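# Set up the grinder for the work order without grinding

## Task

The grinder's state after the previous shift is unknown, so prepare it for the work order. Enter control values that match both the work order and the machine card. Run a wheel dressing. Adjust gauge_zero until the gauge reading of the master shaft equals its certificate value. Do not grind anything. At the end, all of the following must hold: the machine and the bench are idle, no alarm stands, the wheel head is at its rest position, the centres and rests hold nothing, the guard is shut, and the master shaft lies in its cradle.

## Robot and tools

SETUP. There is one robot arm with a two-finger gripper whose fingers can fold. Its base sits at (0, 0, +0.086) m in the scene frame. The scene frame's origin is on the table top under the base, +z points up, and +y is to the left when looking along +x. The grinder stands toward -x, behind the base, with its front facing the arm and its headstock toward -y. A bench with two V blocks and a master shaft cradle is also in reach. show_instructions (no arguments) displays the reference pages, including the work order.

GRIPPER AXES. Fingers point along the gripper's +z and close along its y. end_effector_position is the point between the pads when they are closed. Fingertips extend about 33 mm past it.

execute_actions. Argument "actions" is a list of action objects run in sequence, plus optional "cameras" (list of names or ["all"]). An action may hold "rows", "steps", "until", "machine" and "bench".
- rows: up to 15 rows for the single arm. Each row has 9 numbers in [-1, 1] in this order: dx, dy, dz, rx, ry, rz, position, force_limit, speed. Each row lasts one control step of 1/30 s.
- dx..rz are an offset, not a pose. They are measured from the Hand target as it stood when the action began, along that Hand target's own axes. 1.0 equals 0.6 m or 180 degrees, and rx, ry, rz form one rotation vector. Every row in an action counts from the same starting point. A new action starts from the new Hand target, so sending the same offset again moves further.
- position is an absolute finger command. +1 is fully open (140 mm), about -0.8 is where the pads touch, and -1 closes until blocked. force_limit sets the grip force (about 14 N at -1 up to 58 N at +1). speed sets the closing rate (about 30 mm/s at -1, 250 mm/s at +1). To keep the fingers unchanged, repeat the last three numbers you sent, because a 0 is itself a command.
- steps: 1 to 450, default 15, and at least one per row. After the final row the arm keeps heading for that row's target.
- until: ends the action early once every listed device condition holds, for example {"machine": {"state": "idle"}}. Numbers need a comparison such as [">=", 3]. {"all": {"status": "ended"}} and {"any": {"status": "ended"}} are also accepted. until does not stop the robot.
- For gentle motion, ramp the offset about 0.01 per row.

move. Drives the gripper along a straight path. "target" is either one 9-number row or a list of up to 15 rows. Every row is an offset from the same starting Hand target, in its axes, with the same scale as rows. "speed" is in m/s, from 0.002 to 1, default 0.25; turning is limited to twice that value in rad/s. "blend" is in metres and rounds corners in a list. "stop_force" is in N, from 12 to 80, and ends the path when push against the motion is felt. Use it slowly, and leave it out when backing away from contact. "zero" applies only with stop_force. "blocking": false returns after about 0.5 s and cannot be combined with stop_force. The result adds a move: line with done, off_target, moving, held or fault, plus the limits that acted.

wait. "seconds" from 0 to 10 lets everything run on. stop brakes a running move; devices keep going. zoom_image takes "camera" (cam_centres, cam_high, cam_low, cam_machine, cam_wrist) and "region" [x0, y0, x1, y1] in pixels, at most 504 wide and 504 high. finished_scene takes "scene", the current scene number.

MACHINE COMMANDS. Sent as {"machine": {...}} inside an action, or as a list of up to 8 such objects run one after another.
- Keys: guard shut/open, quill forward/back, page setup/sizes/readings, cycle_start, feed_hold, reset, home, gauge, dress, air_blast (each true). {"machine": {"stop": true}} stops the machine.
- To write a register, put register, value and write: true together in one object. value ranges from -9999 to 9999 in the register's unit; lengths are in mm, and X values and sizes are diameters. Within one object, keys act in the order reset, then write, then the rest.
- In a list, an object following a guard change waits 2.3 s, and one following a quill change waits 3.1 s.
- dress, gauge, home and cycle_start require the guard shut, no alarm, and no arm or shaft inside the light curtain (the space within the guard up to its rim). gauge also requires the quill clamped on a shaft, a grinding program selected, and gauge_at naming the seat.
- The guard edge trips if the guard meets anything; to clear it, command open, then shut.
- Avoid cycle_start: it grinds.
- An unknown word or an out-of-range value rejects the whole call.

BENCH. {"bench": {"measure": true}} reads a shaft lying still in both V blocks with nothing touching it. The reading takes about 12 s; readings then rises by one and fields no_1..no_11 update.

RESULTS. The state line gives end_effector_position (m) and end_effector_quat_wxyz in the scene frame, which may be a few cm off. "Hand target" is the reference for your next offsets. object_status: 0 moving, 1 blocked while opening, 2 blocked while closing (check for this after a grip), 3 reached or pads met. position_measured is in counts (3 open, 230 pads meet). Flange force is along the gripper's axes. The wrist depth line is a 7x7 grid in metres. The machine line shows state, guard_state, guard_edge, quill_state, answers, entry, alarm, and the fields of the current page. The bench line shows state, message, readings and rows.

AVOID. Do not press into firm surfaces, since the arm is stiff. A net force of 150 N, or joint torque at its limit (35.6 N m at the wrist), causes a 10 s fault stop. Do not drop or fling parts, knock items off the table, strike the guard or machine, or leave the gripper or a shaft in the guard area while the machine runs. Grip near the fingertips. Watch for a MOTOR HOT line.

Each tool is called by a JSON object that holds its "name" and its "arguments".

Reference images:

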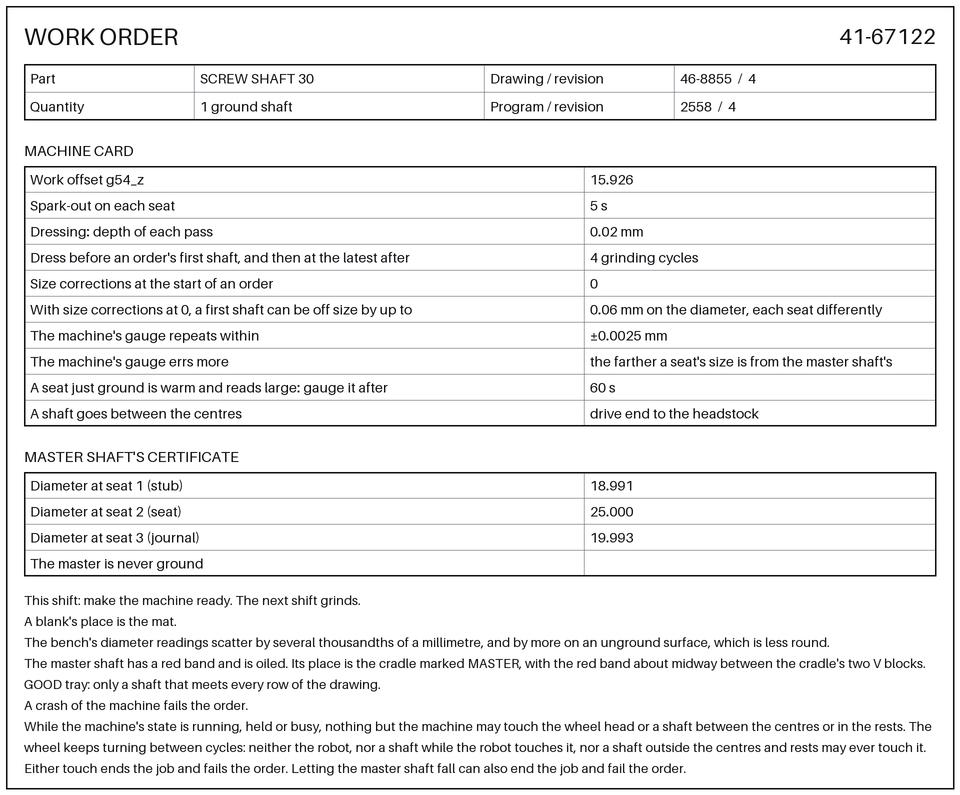

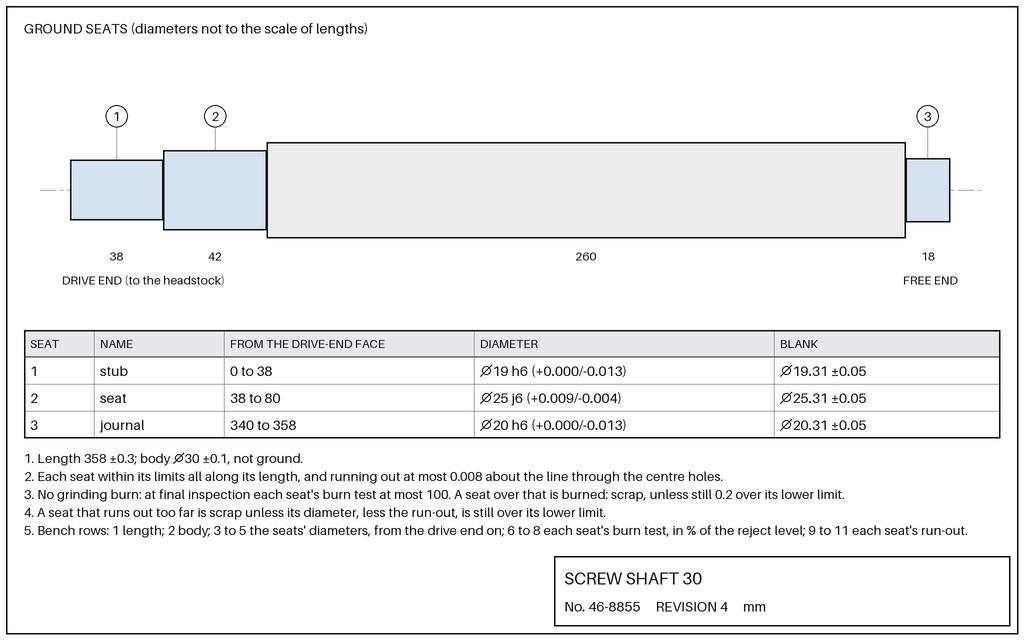

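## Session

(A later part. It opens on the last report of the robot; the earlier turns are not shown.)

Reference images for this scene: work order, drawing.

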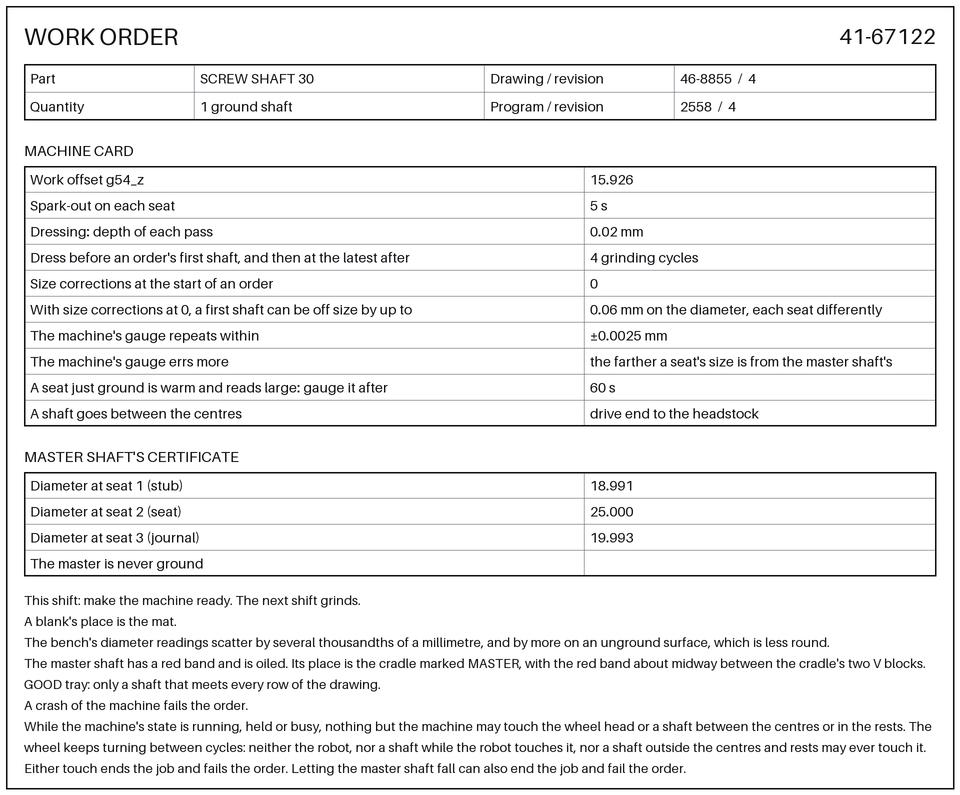

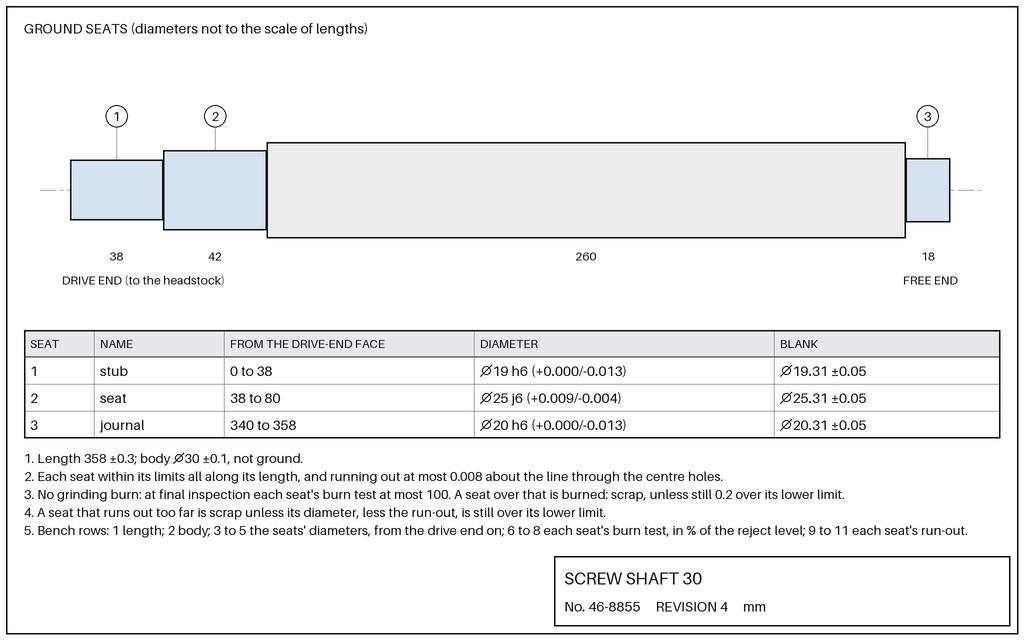

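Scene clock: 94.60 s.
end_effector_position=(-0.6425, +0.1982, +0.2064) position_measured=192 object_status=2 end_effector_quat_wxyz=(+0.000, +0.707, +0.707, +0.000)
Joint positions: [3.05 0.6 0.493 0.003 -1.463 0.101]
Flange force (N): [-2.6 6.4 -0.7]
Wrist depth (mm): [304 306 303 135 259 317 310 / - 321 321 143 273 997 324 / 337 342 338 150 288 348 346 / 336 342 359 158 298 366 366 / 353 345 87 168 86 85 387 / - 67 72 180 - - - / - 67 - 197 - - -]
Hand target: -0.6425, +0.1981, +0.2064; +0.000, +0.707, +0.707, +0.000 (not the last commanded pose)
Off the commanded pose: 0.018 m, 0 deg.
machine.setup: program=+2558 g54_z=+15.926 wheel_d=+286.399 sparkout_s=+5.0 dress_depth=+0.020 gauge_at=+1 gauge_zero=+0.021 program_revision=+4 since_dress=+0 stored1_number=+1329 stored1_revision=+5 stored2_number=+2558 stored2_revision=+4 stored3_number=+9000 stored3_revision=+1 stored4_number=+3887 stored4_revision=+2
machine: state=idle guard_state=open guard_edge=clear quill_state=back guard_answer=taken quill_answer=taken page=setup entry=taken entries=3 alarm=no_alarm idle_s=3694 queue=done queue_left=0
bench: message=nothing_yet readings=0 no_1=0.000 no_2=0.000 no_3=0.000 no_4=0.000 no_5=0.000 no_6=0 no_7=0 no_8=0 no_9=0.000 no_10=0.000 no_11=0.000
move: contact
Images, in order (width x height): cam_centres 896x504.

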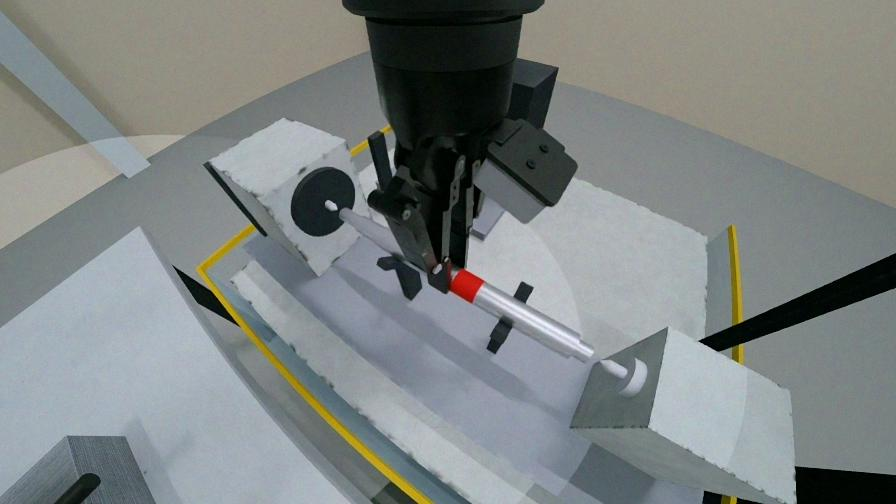

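{"name": "execute_actions", "arguments": {"actions": [{"rows":[[0,0,0,0,0,0,0.0,1,-1]],"steps":50}]}}

{"name": "move", "arguments": {"target": [[0,0,-0.407,0,0,0,0,1,-1],[0.17,0.654,-0.52,0,0,0.083,0,1,-1]], "speed": 0.25, "blend": [0.06,0]}}

{"name": "execute_actions", "arguments": {"actions": [{"machine":[{"quill":"forward"},{"guard":"shut","page":"readings"}],"steps":240,"until":{"machine":{"queue":["!=","running"]}}}], "cameras": ["cam_centres","cam_machine"]}}

{"name": "zoom_image", "arguments": {"camera": "cam_centres", "region": [260, 140, 680, 420]}}

Scene clock: 96.80 s.
end_effector_position=(-0.6425, +0.1981, +0.2064) position_measured=129 object_status=3 end_effector_quat_wxyz=(+0.000, +0.707, +0.707, +0.000)
Joint positions: [3.05 0.6 0.493 0.003 -1.463 0.101]
Flange force (N): [-1.0 -0.4 -3.6]
Wrist depth (mm): [304 305 260 136 259 929 310 / 319 333 319 143 273 335 324 / 340 342 339 152 287 345 344 / 336 343 135 162 137 315 366 / 349 88 93 173 316 85 380 / - 76 - 187 338 68 - / - - - 203 349 - -]
Hand target: -0.6425, +0.1981, +0.2064; +0.000, +0.707, +0.707, +0.000
Off the commanded pose: 0.000 m, 0 deg.
machine.setup: program=+2558 g54_z=+15.926 wheel_d=+286.399 sparkout_s=+5.0 dress_depth=+0.020 gauge_at=+1 gauge_zero=+0.021 program_revision=+4 since_dress=+0 stored1_number=+1329 stored1_revision=+5 stored2_number=+2558 stored2_revision=+4 stored3_number=+9000 stored3_revision=+1 stored4_number=+3887 stored4_revision=+2
machine: state=idle guard_state=open guard_edge=clear quill_state=back guard_answer=taken quill_answer=taken page=setup entry=taken entries=3 alarm=no_alarm idle_s=3696 queue=done queue_left=0
bench: message=nothing_yet readings=0 no_1=0.000 no_2=0.000 no_3=0.000 no_4=0.000 no_5=0.000 no_6=0 no_7=0 no_8=0 no_9=0.000 no_10=0.000 no_11=0.000

Scene clock: 99.83 s.
end_effector_position=(-0.2501, +0.2998, +0.5185) position_measured=129 object_status=3 end_effector_quat_wxyz=(+0.000, +0.793, +0.609, +0.000)
Joint positions: [2.621 -0.042 0.428 0.003 -2.039 0.271]
Flange force (N): [-2.9 -0.7 -3.9]
Wrist depth (mm): [457 536 584 573 581 583 579 / 459 557 654 619 609 615 624 / 570 587 668 640 635 574 373 / 498 610 133 678 137 574 362 / - 88 87 741 137 85 351 / - 76 - 789 776 68 - / - - 759 1669 - - -]
Hand target: -0.2502, +0.2998, +0.5185; +0.000, +0.793, +0.609, +0.000
Off the commanded pose: 0.000 m, 0 deg.
machine.setup: program=+2558 g54_z=+15.926 wheel_d=+286.399 sparkout_s=+5.0 dress_depth=+0.020 gauge_at=+1 gauge_zero=+0.021 program_revision=+4 since_dress=+0 stored1_number=+1329 stored1_revision=+5 stored2_number=+2558 stored2_revision=+4 stored3_number=+9000 stored3_revision=+1 stored4_number=+3887 stored4_revision=+2
machine: state=idle guard_state=open guard_edge=clear quill_state=back guard_answer=taken quill_answer=taken page=setup entry=taken entries=3 alarm=no_alarm idle_s=3699 queue=done queue_left=0
bench: message=nothing_yet readings=0 no_1=0.000 no_2=0.000 no_3=0.000 no_4=0.000 no_5=0.000 no_6=0 no_7=0 no_8=0 no_9=0.000 no_10=0.000 no_11=0.000
move: done

Scene clock: 105.53 s.
end_effector_position=(-0.2502, +0.2998, +0.5185) position_measured=129 object_status=3 end_effector_quat_wxyz=(+0.000, +0.793, +0.609, +0.000)
Joint positions: [2.621 -0.042 0.428 0.003 -2.039 0.271]
Flange force (N): [-1.8 -0.6 -3.5]
Wrist depth (mm): [409 534 579 573 587 584 583 / 401 559 - 609 618 615 621 / 460 583 - 635 639 574 372 / 647 607 132 685 137 580 361 / - 88 108 732 138 85 351 / - 76 - 779 781 68 - / - - 759 1777 - - -]
Hand target: -0.2502, +0.2998, +0.5185; +0.000, +0.793, +0.609, +0.000
Tool commands: gripper/position=+0.0 gripper/force_limit=+1.0 gripper/speed=-1.0
Off the commanded pose: 0.000 m, 0 deg.
machine.readings: gauge_d=+0.000 gauge_d_1=+0.000 gauge_d_2=+0.000 gauge_d_3=+0.000 pos_x=+0.000 pos_z=+0.000 load_peak=+0.0 cycles=+0
machine: state=idle guard_state=shut guard_edge=clear quill_state=clamped guard_answer=taken quill_answer=taken page=readings entry=taken entries=3 alarm=no_alarm idle_s=3704 queue=done queue_left=0
bench: message=nothing_yet readings=0 no_1=0.000 no_2=0.000 no_3=0.000 no_4=0.000 no_5=0.000 no_6=0 no_7=0 no_8=0 no_9=0.000 no_10=0.000 no_11=0.000
Images, in order (width x height): cam_centres 896x504, cam_machine 896x504.

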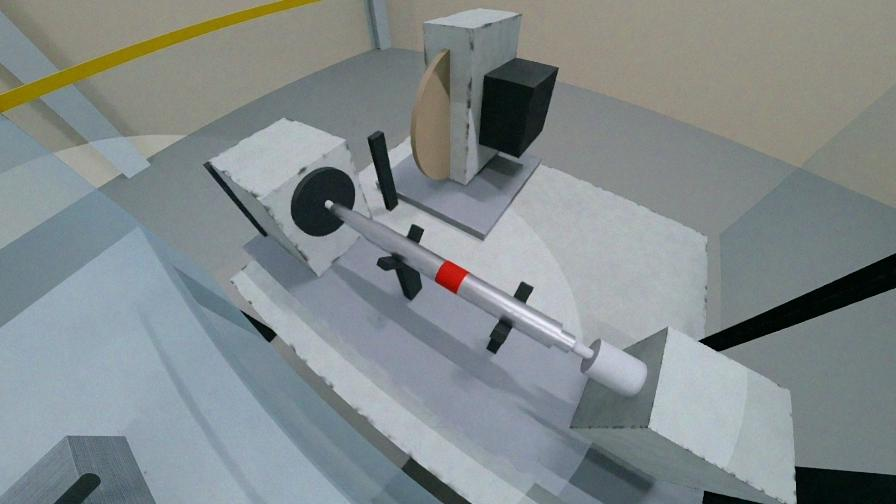

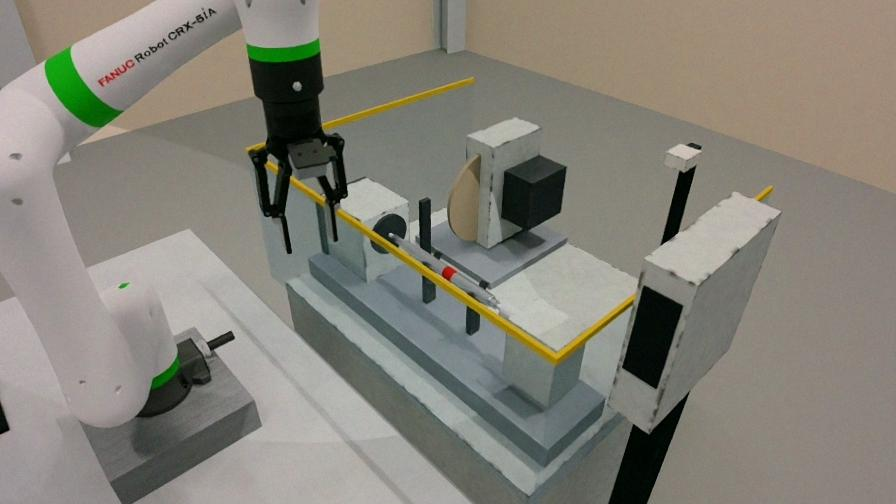

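Scaled by 1.200 from the camera's 896x504 image, which has a finer 1280x720 frame.

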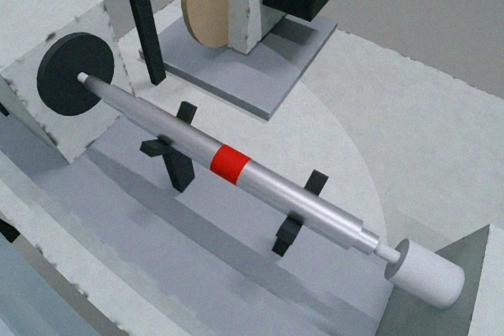

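{"name": "execute_actions", "arguments": {"actions": [{"machine":[{"register":"gauge_at","value":1,"write":true},{"gauge":true},{"register":"gauge_at","value":2,"write":true},{"gauge":true},{"register":"gauge_at","value":3,"write":true},{"gauge":true}],"steps":450,"until":{"machine":{"queue":["!=","running"]}}}]}}

Scene clock: 118.63 s.
end_effector_position=(-0.2502, +0.2998, +0.5185) position_measured=129 object_status=3 end_effector_quat_wxyz=(+0.000, +0.793, +0.609, +0.000)
Joint positions: [2.621 -0.042 0.428 0.003 -2.039 0.271]
Flange force (N): [-1.9 -0.6 -3.6]
Wrist depth (mm): [407 536 581 573 580 588 579 / 398 559 - 607 612 615 621 / 468 581 - 639 632 573 373 / 479 603 133 681 137 576 361 / - 88 87 732 138 85 349 / - 76 724 807 - 68 - / - - 759 1692 - - -]
Hand target: -0.2502, +0.2998, +0.5185; +0.000, +0.793, +0.609, +0.000
Tool commands: gripper/position=+0.0 gripper/force_limit=+1.0 gripper/speed=-1.0
Off the commanded pose: 0.000 m, 0 deg.
machine.readings: gauge_d=+19.963 gauge_d_1=+18.960 gauge_d_2=+24.969 gauge_d_3=+19.963 pos_x=+0.000 pos_z=+0.000 load_peak=+0.0 cycles=+0
machine: state=idle guard_state=shut guard_edge=clear quill_state=clamped guard_answer=taken quill_answer=taken page=readings entry=taken entries=9 alarm=no_alarm idle_s=3717 queue=done queue_left=0
bench: message=nothing_yet readings=0 no_1=0.000 no_2=0.000 no_3=0.000 no_4=0.000 no_5=0.000 no_6=0 no_7=0 no_8=0 no_9=0.000 no_10=0.000 no_11=0.000

{"name": "execute_actions", "arguments": {"actions": [{"machine":[{"register":"gauge_zero","value":-0.01,"write":true},{"gauge":true},{"register":"gauge_at","value":2,"write":true},{"gauge":true},{"register":"gauge_at","value":1,"write":true},{"gauge":true}],"steps":450,"until":{"machine":{"queue":["!=","running"]}}}]}}

{"name": "execute_actions", "arguments": {"actions": [{"machine":[{"guard":"open"},{"quill":"back"}],"steps":240,"until":{"machine":{"queue":["!=","running"]}}}]}}

Scene clock: 131.83 s.
end_effector_position=(-0.2502, +0.2998, +0.5185) position_measured=129 object_status=3 end_effector_quat_wxyz=(+0.000, +0.793, +0.609, +0.000)
Joint positions: [2.621 -0.042 0.428 0.003 -2.039 0.271]
Flange force (N): [-1.6 -1.0 -4.0]
Wrist depth (mm): [404 527 583 580 579 584 580 / 401 559 - 601 631 619 618 / 459 577 - 634 637 576 373 / 481 604 132 676 137 574 361 / - 88 87 726 137 85 351 / - 76 728 789 779 68 - / - - 755 1715 - - -]
Hand target: -0.2502, +0.2998, +0.5185; +0.000, +0.793, +0.609, +0.000
Tool commands: gripper/position=+0.0 gripper/force_limit=+1.0 gripper/speed=-1.0
Off the commanded pose: 0.000 m, 0 deg.
machine.readings: gauge_d=+18.990 gauge_d_1=+18.990 gauge_d_2=+25.000 gauge_d_3=+19.993 pos_x=+0.000 pos_z=+0.000 load_peak=+0.0 cycles=+0
machine: state=idle guard_state=shut guard_edge=clear quill_state=clamped guard_answer=taken quill_answer=taken page=readings entry=taken entries=15 alarm=no_alarm idle_s=3731 queue=done queue_left=0
bench: message=nothing_yet readings=0 no_1=0.000 no_2=0.000 no_3=0.000 no_4=0.000 no_5=0.000 no_6=0 no_7=0 no_8=0 no_9=0.000 no_10=0.000 no_11=0.000

Scene clock: 137.53 s.
end_effector_position=(-0.2502, +0.2998, +0.5185) position_measured=129 object_status=3 end_effector_quat_wxyz=(+0.000, +0.793, +0.609, +0.000)
Joint positions: [2.621 -0.042 0.428 0.003 -2.039 0.271]
Flange force (N): [-2.1 -1.0 -3.7]
Wrist depth (mm): [458 531 584 583 583 584 580 / 444 559 624 607 610 618 619 / 577 583 588 639 635 576 372 / 667 613 132 678 137 579 362 / - 88 87 713 138 85 352 / - 76 732 784 769 68 - / - - - 1727 - - -]
Hand target: -0.2502, +0.2998, +0.5185; +0.000, +0.793, +0.609, +0.000
Tool commands: gripper/position=+0.0 gripper/force_limit=+1.0 gripper/speed=-1.0
Off the commanded pose: 0.000 m, 0 deg.
machine.readings: gauge_d=+18.990 gauge_d_1=+0.000 gauge_d_2=+0.000 gauge_d_3=+0.000 pos_x=+0.000 pos_z=+0.000 load_peak=+0.0 cycles=+0
machine: state=idle guard_state=open guard_edge=clear quill_state=back guard_answer=taken quill_answer=taken page=readings entry=taken entries=15 alarm=no_alarm idle_s=3736 queue=done queue_left=0
bench: message=nothing_yet readings=0 no_1=0.000 no_2=0.000 no_3=0.000 no_4=0.000 no_5=0.000 no_6=0 no_7=0 no_8=0 no_9=0.000 no_10=0.000 no_11=0.000

{"name": "move", "arguments": {"target": [[-0.3657,-0.579,0.18,0,0,-0.083,0,1,1],[-0.3657,-0.579,0.4725,0,0,-0.083,0,1,1]], "speed": [0.25,0.15], "blend": [0.04,0], "cameras": ["cam_wrist","cam_centres"]}}

Scene clock: 141.00 s.
end_effector_position=(-0.6424, +0.1777, +0.2350) position_measured=129 object_status=3 end_effector_quat_wxyz=(+0.000, +0.707, +0.707, +0.000)
Joint positions: [3.081 0.577 0.524 0.003 -1.517 0.07]
Flange force (N): [-1.1 0.1 -3.6]
Wrist depth (mm): [328 330 329 163 285 981 333 / 346 349 347 171 300 361 356 / 358 363 368 185 316 1066 374 / 362 367 135 194 137 396 394 / 374 88 93 207 206 85 410 / - 76 - 366 377 68 - / - - - 299 - - -]
Hand target: -0.6424, +0.1777, +0.2349; +0.000, +0.707, +0.707, +0.000
Off the commanded pose: 0.000 m, 0 deg.
machine.readings: gauge_d=+18.990 gauge_d_1=+0.000 gauge_d_2=+0.000 gauge_d_3=+0.000 pos_x=+0.000 pos_z=+0.000 load_peak=+0.0 cycles=+0
machine: state=idle guard_state=open guard_edge=clear quill_state=back guard_answer=taken quill_answer=taken page=readings entry=taken entries=15 alarm=no_alarm idle_s=3740 queue=done queue_left=0
bench: message=nothing_yet readings=0 no_1=0.000 no_2=0.000 no_3=0.000 no_4=0.000 no_5=0.000 no_6=0 no_7=0 no_8=0 no_9=0.000 no_10=0.000 no_11=0.000
move: done
Images, in order (width x height): cam_centres 896x504, cam_wrist 896x504.

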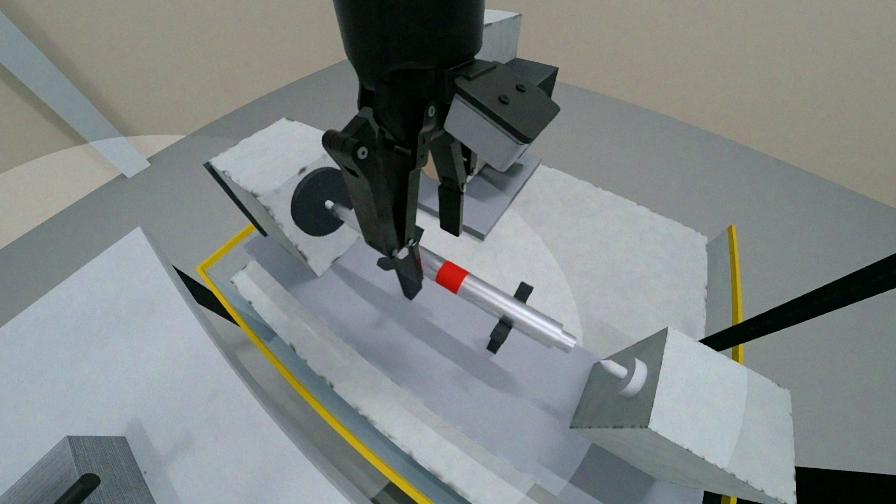

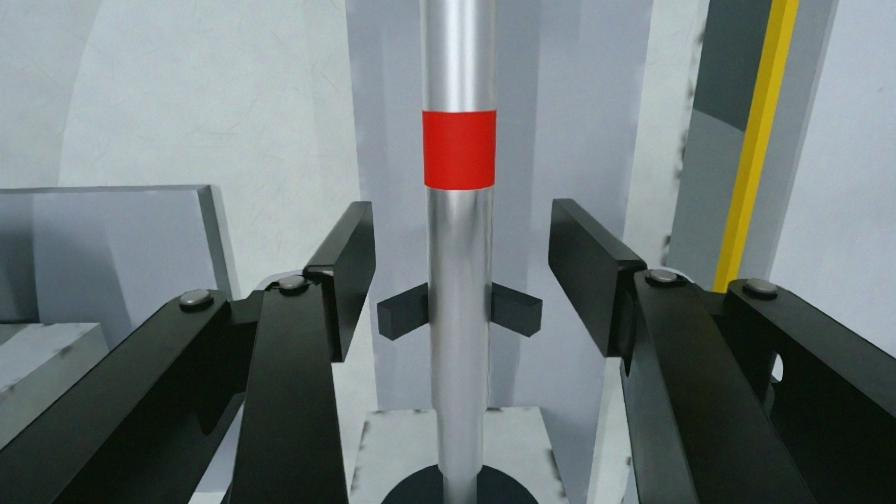

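{"name": "move", "arguments": {"target": [0.0017,0,0.048,0,0,0,0,1,1], "speed": 0.06, "stop_force": 25}}

{"name": "execute_actions", "arguments": {"actions": [{"rows":[[0,0,0,0,0,0,-1,1,1]],"steps":50}]}}

{"name": "move", "arguments": {"target": [0.023,0,0,0,0,0,-1,1,1], "speed": 0.03, "stop_force": 35, "cameras": ["cam_centres"]}}

Scene clock: 142.47 s.
end_effector_position=(-0.6424, +0.1787, +0.2060) position_measured=129 object_status=3 end_effector_quat_wxyz=(+0.000, +0.707, +0.707, +0.000)
Joint positions: [3.079 0.585 0.468 0.003 -1.454 0.072]
Flange force (N): [-1.5 0.4 -3.7]
Wrist depth (mm): [303 305 304 135 259 316 310 / 318 320 319 143 273 338 325 / 334 338 338 152 285 358 344 / 331 341 135 161 137 366 366 / 348 88 93 173 179 85 378 / - 76 409 184 347 68 - / - - - 302 325 - -]
Hand target: -0.6424, +0.1787, +0.2061; +0.000, +0.707, +0.707, +0.000
Off the commanded pose: 0.000 m, 0 deg.
machine.readings: gauge_d=+18.990 gauge_d_1=+0.000 gauge_d_2=+0.000 gauge_d_3=+0.000 pos_x=+0.000 pos_z=+0.000 load_peak=+0.0 cycles=+0
machine: state=idle guard_state=open guard_edge=clear quill_state=back guard_answer=taken quill_answer=taken page=readings entry=taken entries=15 alarm=no_alarm idle_s=3741 queue=done queue_left=0
bench: message=nothing_yet readings=0 no_1=0.000 no_2=0.000 no_3=0.000 no_4=0.000 no_5=0.000 no_6=0 no_7=0 no_8=0 no_9=0.000 no_10=0.000 no_11=0.000
move: done

Scene clock: 144.33 s.
end_effector_position=(-0.6424, +0.1787, +0.2061) position_measured=192 object_status=2 end_effector_quat_wxyz=(+0.000, +0.707, +0.707, +0.000)
Joint positions: [3.079 0.585 0.468 0.003 -1.454 0.072]
Flange force (N): [-5.1 12.1 -19.7]
Wrist depth (mm): [305 307 302 135 260 314 312 / 312 321 317 143 273 336 325 / 337 327 333 151 288 1048 343 / 332 340 358 159 298 366 366 / 352 346 87 169 86 85 388 / - 67 72 180 - - - / - 67 - 197 - - -]
Hand target: -0.6424, +0.1787, +0.2061; +0.000, +0.707, +0.707, +0.000
Off the commanded pose: 0.000 m, 0 deg.
machine.readings: gauge_d=+18.990 gauge_d_1=+0.000 gauge_d_2=+0.000 gauge_d_3=+0.000 pos_x=+0.000 pos_z=+0.000 load_peak=+0.0 cycles=+0
machine: state=idle guard_state=open guard_edge=clear quill_state=back guard_answer=taken quill_answer=taken page=readings entry=taken entries=15 alarm=no_alarm idle_s=3743 queue=done queue_left=0
bench: message=nothing_yet readings=0 no_1=0.000 no_2=0.000 no_3=0.000 no_4=0.000 no_5=0.000 no_6=0 no_7=0 no_8=0 no_9=0.000 no_10=0.000 no_11=0.000

Scene clock: 145.40 s.
end_effector_position=(-0.6424, +0.1925, +0.2061) position_measured=192 object_status=2 end_effector_quat_wxyz=(+0.000, +0.707, +0.707, +0.000)
Joint positions: [3.058 0.595 0.484 0.003 -1.459 0.093]
Flange force (N): [-5.1 11.0 -18.9]
Wrist depth (mm): [305 307 260 135 259 313 310 / 319 324 323 143 272 331 325 / 338 340 287 151 288 341 339 / 333 342 361 158 298 372 368 / 354 346 87 168 86 85 387 / - 67 72 180 - - - / - 67 - 197 - - -]
Hand target: -0.6424, +0.1925, +0.2061; +0.000, +0.707, +0.707, +0.000
Off the commanded pose: 0.000 m, 0 deg.
machine.readings: gauge_d=+18.990 gauge_d_1=+0.000 gauge_d_2=+0.000 gauge_d_3=+0.000 pos_x=+0.000 pos_z=+0.000 load_peak=+0.0 cycles=+0
machine: state=idle guard_state=open guard_edge=clear quill_state=back guard_answer=taken quill_answer=taken page=readings entry=taken entries=15 alarm=no_alarm idle_s=3744 queue=done queue_left=0
bench: message=nothing_yet readings=0 no_1=0.000 no_2=0.000 no_3=0.000 no_4=0.000 no_5=0.000 no_6=0 no_7=0 no_8=0 no_9=0.000 no_10=0.000 no_11=0.000
move: done
Images, in order (width x height): cam_centres 896x504.

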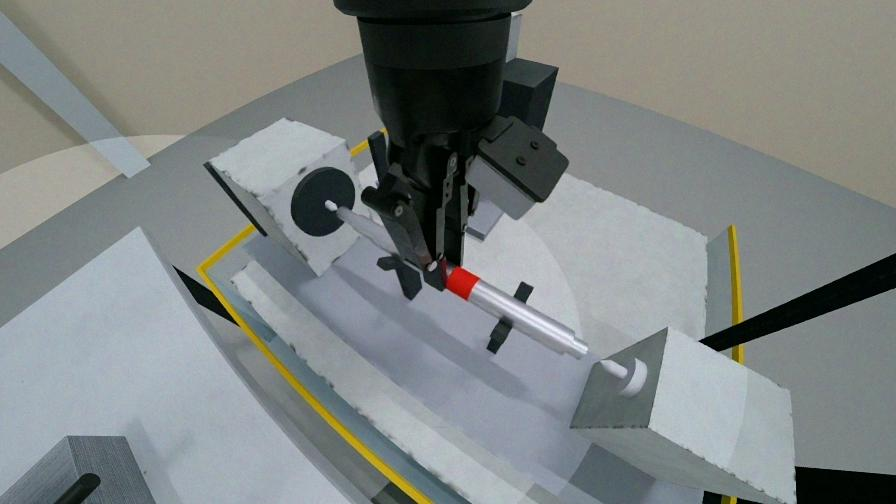

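{"name": "move", "arguments": {"target": [[0,0,-0.357,0,0,0,-1,1,1],[0.178,0.654,-0.5227,0,0,0.083,-1,1,1]], "speed": [0.1,0.22], "blend": [0.04,0]}}

{"name": "execute_actions", "arguments": {"actions": [{"machine":{"guard":"shut","page":"setup"},"steps":2}]}}

{"name": "move", "arguments": {"target": [[0.327,0.258,-0.05,0,0,0.1672,-1,1,1],[0.2455,0.9165,0.035,0,0,0.5,-1,1,1]], "speed": 0.25, "blend": [0.1,0]}}

Scene clock: 150.03 s.
end_effector_position=(-0.2499, +0.2989, +0.5198) position_measured=192 object_status=2 end_effector_quat_wxyz=(+0.000, +0.793, +0.609, +0.000)
Joint positions: [2.623 -0.042 0.431 0.003 -2.043 0.269]
Flange force (N): [-2.3 -0.9 12.6]
Wrist depth (mm): [459 533 601 135 581 587 587 / 444 557 581 142 613 616 621 / 640 584 559 151 635 580 372 / 661 621 621 158 583 581 360 / 713 - 87 169 86 85 372 / - 67 72 180 - - - / - 67 - 197 - - -]
Hand target: -0.2500, +0.2990, +0.5198; +0.000, +0.793, +0.609, +0.000
Off the commanded pose: 0.000 m, 0 deg.
machine.readings: gauge_d=+18.990 gauge_d_1=+0.000 gauge_d_2=+0.000 gauge_d_3=+0.000 pos_x=+0.000 pos_z=+0.000 load_peak=+0.0 cycles=+0
machine: state=idle guard_state=open guard_edge=clear quill_state=back guard_answer=taken quill_answer=taken page=readings entry=taken entries=15 alarm=no_alarm idle_s=3749 queue=done queue_left=0
bench: message=nothing_yet readings=0 no_1=0.000 no_2=0.000 no_3=0.000 no_4=0.000 no_5=0.000 no_6=0 no_7=0 no_8=0 no_9=0.000 no_10=0.000 no_11=0.000
move: done

Scene clock: 150.30 s.
end_effector_position=(-0.2500, +0.2990, +0.5198) position_measured=192 object_status=2 end_effector_quat_wxyz=(+0.000, +0.793, +0.609, +0.000)
Joint positions: [2.623 -0.042 0.432 0.003 -2.043 0.269]
Flange force (N): [-2.5 -0.5 13.5]
Wrist depth (mm): [457 534 577 135 580 587 579 / 458 561 592 143 619 609 624 / 631 585 626 151 634 577 372 / 679 621 621 159 581 579 361 / 707 82 87 169 86 85 372 / - 67 72 180 - - - / - 67 - 197 - - -]
Hand target: -0.2500, +0.2990, +0.5198; +0.000, +0.793, +0.609, +0.000
Tool commands: gripper/position=-1.0 gripper/force_limit=+1.0 gripper/speed=+1.0
Off the commanded pose: 0.000 m, 0 deg.
machine.setup: program=+2558 g54_z=+15.926 wheel_d=+286.399 sparkout_s=+5.0 dress_depth=+0.020 gauge_at=+1 gauge_zero=-0.010 program_revision=+4 since_dress=+0 stored1_number=+1329 stored1_revision=+5 stored2_number=+2558 stored2_revision=+4 stored3_number=+9000 stored3_revision=+1 stored4_number=+3887 stored4_revision=+2
machine: state=idle guard_state=between guard_edge=clear quill_state=back guard_answer=taken quill_answer=taken page=setup entry=taken entries=15 alarm=no_alarm idle_s=3749 queue=running queue_left=0
bench: message=nothing_yet readings=0 no_1=0.000 no_2=0.000 no_3=0.000 no_4=0.000 no_5=0.000 no_6=0 no_7=0 no_8=0 no_9=0.000 no_10=0.000 no_11=0.000

Scene clock: 153.87 s.
end_effector_position=(+0.3193, +0.2991, +0.4990) position_measured=192 object_status=2 end_effector_quat_wxyz=(+0.000, +0.991, -0.130, +0.000)
Joint positions: [1.062 0.058 0.48 -0.002 -1.99 0.257]
Flange force (N): [-1.0 0.0 13.2]
Wrist depth (mm): [556 549 552 135 564 566 559 / 1418 573 583 142 594 597 603 / 1298 612 618 151 624 612 618 / - 652 635 158 570 572 393 / 1487 - 87 169 86 85 379 / - 67 72 180 - - - / - 67 - 197 - - -]
Hand target: +0.3193, +0.2990, +0.4990; +0.000, +0.991, -0.130, +0.000
Off the commanded pose: 0.000 m, 0 deg.
machine.setup: program=+2558 g54_z=+15.926 wheel_d=+286.399 sparkout_s=+5.0 dress_depth=+0.020 gauge_at=+1 gauge_zero=-0.010 program_revision=+4 since_dress=+0 stored1_number=+1329 stored1_revision=+5 stored2_number=+2558 stored2_revision=+4 stored3_number=+9000 stored3_revision=+1 stored4_number=+3887 stored4_revision=+2
machine: state=idle guard_state=shut guard_edge=clear quill_state=back guard_answer=taken quill_answer=taken page=setup entry=taken entries=15 alarm=no_alarm idle_s=3752 queue=done queue_left=0
bench: message=nothing_yet readings=0 no_1=0.000 no_2=0.000 no_3=0.000 no_4=0.000 no_5=0.000 no_6=0 no_7=0 no_8=0 no_9=0.000 no_10=0.000 no_11=0.000
move: done

{"name": "move", "arguments": {"target": [[0.296,0.264,0.082,0,0,0.472,-1,1,1],[0.4747,0.5479,0.188,0,0,0.948,-1,1,1]], "speed": 0.3, "blend": [0.08,0], "cameras": ["cam_wrist"]}}

Scene clock: 159.53 s.
end_effector_position=(+0.5095, -0.0921, +0.3863) position_measured=192 object_status=2 end_effector_quat_wxyz=(+0.000, +0.049, +0.999, +0.000)
Joint positions: [0.082 0.189 0.35 -0.003 -1.731 -1.741]
Flange force (N): [0.1 1.8 12.8]
Wrist depth (mm): [444 445 453 135 458 465 464 / 458 462 473 143 477 489 494 / 494 491 493 151 516 513 517 / 522 530 522 158 134 546 550 / 569 555 87 169 86 85 550 / - 67 72 180 - - - / - 67 - 197 - - -]
Hand target: +0.5095, -0.0922, +0.3863; +0.000, +0.049, +0.999, +0.000
Off the commanded pose: 0.000 m, 0 deg.
machine.setup: program=+2558 g54_z=+15.926 wheel_d=+286.399 sparkout_s=+5.0 dress_depth=+0.020 gauge_at=+1 gauge_zero=-0.010 program_revision=+4 since_dress=+0 stored1_number=+1329 stored1_revision=+5 stored2_number=+2558 stored2_revision=+4 stored3_number=+9000 stored3_revision=+1 stored4_number=+3887 stored4_revision=+2
machine: state=idle guard_state=shut guard_edge=clear quill_state=back guard_answer=taken quill_answer=taken page=setup entry=taken entries=15 alarm=no_alarm idle_s=3758 queue=done queue_left=0
bench: message=nothing_yet readings=0 no_1=0.000 no_2=0.000 no_3=0.000 no_4=0.000 no_5=0.000 no_6=0 no_7=0 no_8=0 no_9=0.000 no_10=0.000 no_11=0.000
move: done
Images, in order (width x height): cam_wrist 896x504.

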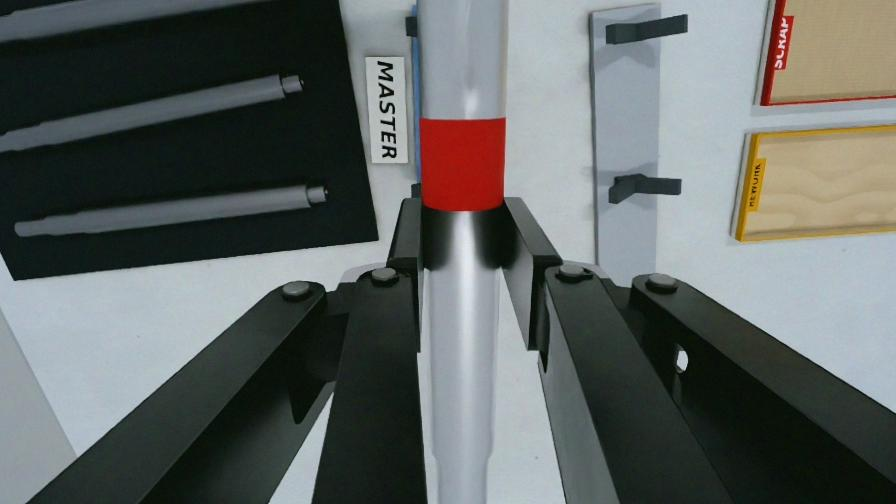

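Same as at pickup. Lower.

{"name": "move", "arguments": {"target": [[0,0,0.3,0,0,0,-1,1,1],[0,0,0.482,0,0,0,-1,1,1]], "speed": [0.15,0.06], "blend": [0.03,0]}}

{"name": "move", "arguments": {"target": [0,0,0.04,0,0,0,-1,1,1], "speed": 0.008, "stop_force": 12, "cameras": ["cam_low","cam_wrist"]}}

{"name": "zoom_image", "arguments": {"camera": "cam_low", "region": [280, 150, 560, 380]}}

Scene clock: 163.17 s.
end_effector_position=(+0.5096, -0.0921, +0.0971) position_measured=192 object_status=2 end_effector_quat_wxyz=(+0.000, +0.049, +0.999, +0.000)
Joint positions: [0.084 0.311 -0.194 -0.003 -1.065 -1.74]
Flange force (N): [0.6 1.6 12.9]
Wrist depth (mm): [191 196 199 136 206 207 199 / 191 206 208 144 216 218 209 / 215 215 219 151 227 230 219 / 227 229 227 158 237 245 233 / 215 216 87 168 86 85 237 / - 67 72 180 - - - / - 67 - 197 - - -]
Hand target: +0.5096, -0.0922, +0.0971; +0.000, +0.049, +0.999, +0.000
Off the commanded pose: 0.000 m, 0 deg.
machine.setup: program=+2558 g54_z=+15.926 wheel_d=+286.399 sparkout_s=+5.0 dress_depth=+0.020 gauge_at=+1 gauge_zero=-0.010 program_revision=+4 since_dress=+0 stored1_number=+1329 stored1_revision=+5 stored2_number=+2558 stored2_revision=+4 stored3_number=+9000 stored3_revision=+1 stored4_number=+3887 stored4_revision=+2
machine: state=idle guard_state=shut guard_edge=clear quill_state=back guard_answer=taken quill_answer=taken page=setup entry=taken entries=15 alarm=no_alarm idle_s=3762 queue=done queue_left=0
bench: message=nothing_yet readings=0 no_1=0.000 no_2=0.000 no_3=0.000 no_4=0.000 no_5=0.000 no_6=0 no_7=0 no_8=0 no_9=0.000 no_10=0.000 no_11=0.000
move: done

Scene clock: 165.13 s.
end_effector_position=(+0.5097, -0.0921, +0.0860) position_measured=192 object_status=2 end_effector_quat_wxyz=(+0.000, +0.049, +0.999, +0.000)
Joint positions: [0.084 0.325 -0.206 -0.003 -1.04 -1.74]
Flange force (N): [1.2 10.6 -6.4]
Wrist depth (mm): [183 186 187 136 194 196 190 / 193 196 197 143 206 208 200 / 204 206 208 151 218 219 211 / 216 217 216 159 226 233 224 / 204 208 87 169 86 85 229 / - 67 72 180 - - - / - 67 - 197 - - -]
Hand target: +0.5097, -0.0921, +0.0859; +0.000, +0.049, +0.999, +0.000 (not the last commanded pose)
Off the commanded pose: 0.013 m, 0 deg.
machine.setup: program=+2558 g54_z=+15.926 wheel_d=+286.399 sparkout_s=+5.0 dress_depth=+0.020 gauge_at=+1 gauge_zero=-0.010 program_revision=+4 since_dress=+0 stored1_number=+1329 stored1_revision=+5 stored2_number=+2558 stored2_revision=+4 stored3_number=+9000 stored3_revision=+1 stored4_number=+3887 stored4_revision=+2
machine: state=idle guard_state=shut guard_edge=clear quill_state=back guard_answer=taken quill_answer=taken page=setup entry=taken entries=15 alarm=no_alarm idle_s=3763 queue=done queue_left=0
bench: message=nothing_yet readings=0 no_1=0.000 no_2=0.000 no_3=0.000 no_4=0.000 no_5=0.000 no_6=0 no_7=0 no_8=0 no_9=0.000 no_10=0.000 no_11=0.000
move: contact
Images, in order (width x height): cam_low 896x504, cam_wrist 896x504.

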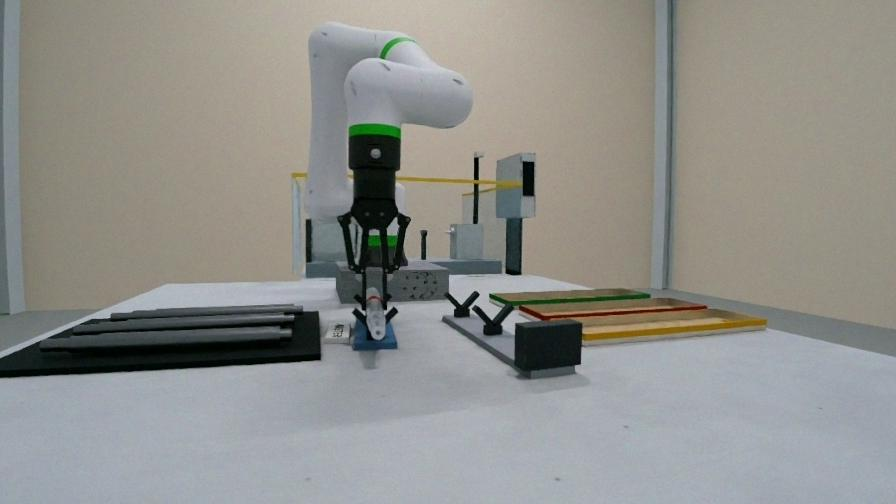

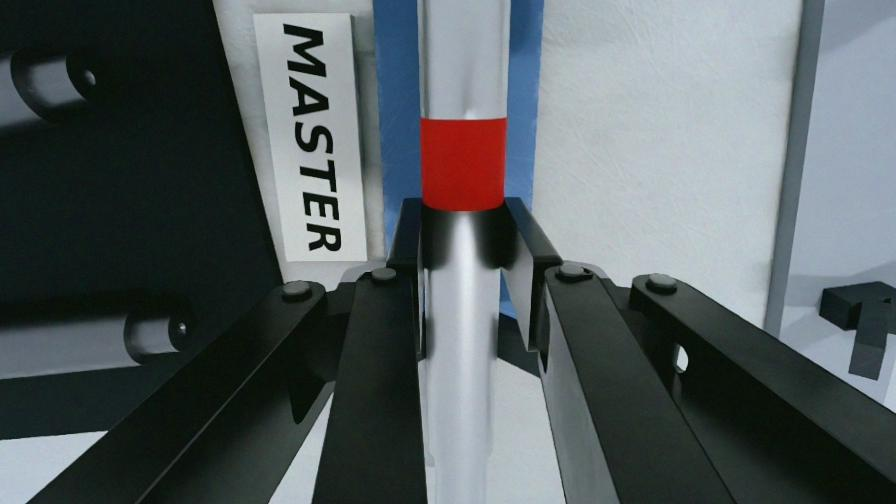

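Scaled by 1.800 from the camera's 896x504 image, which has a finer 1280x720 frame.

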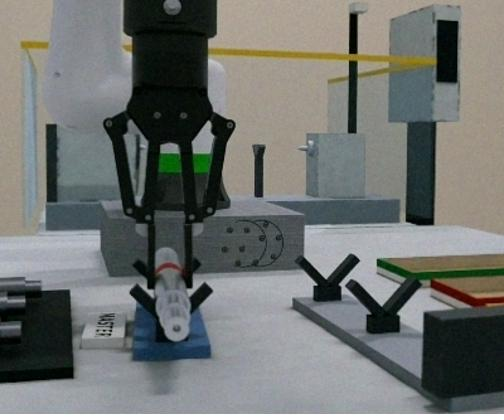

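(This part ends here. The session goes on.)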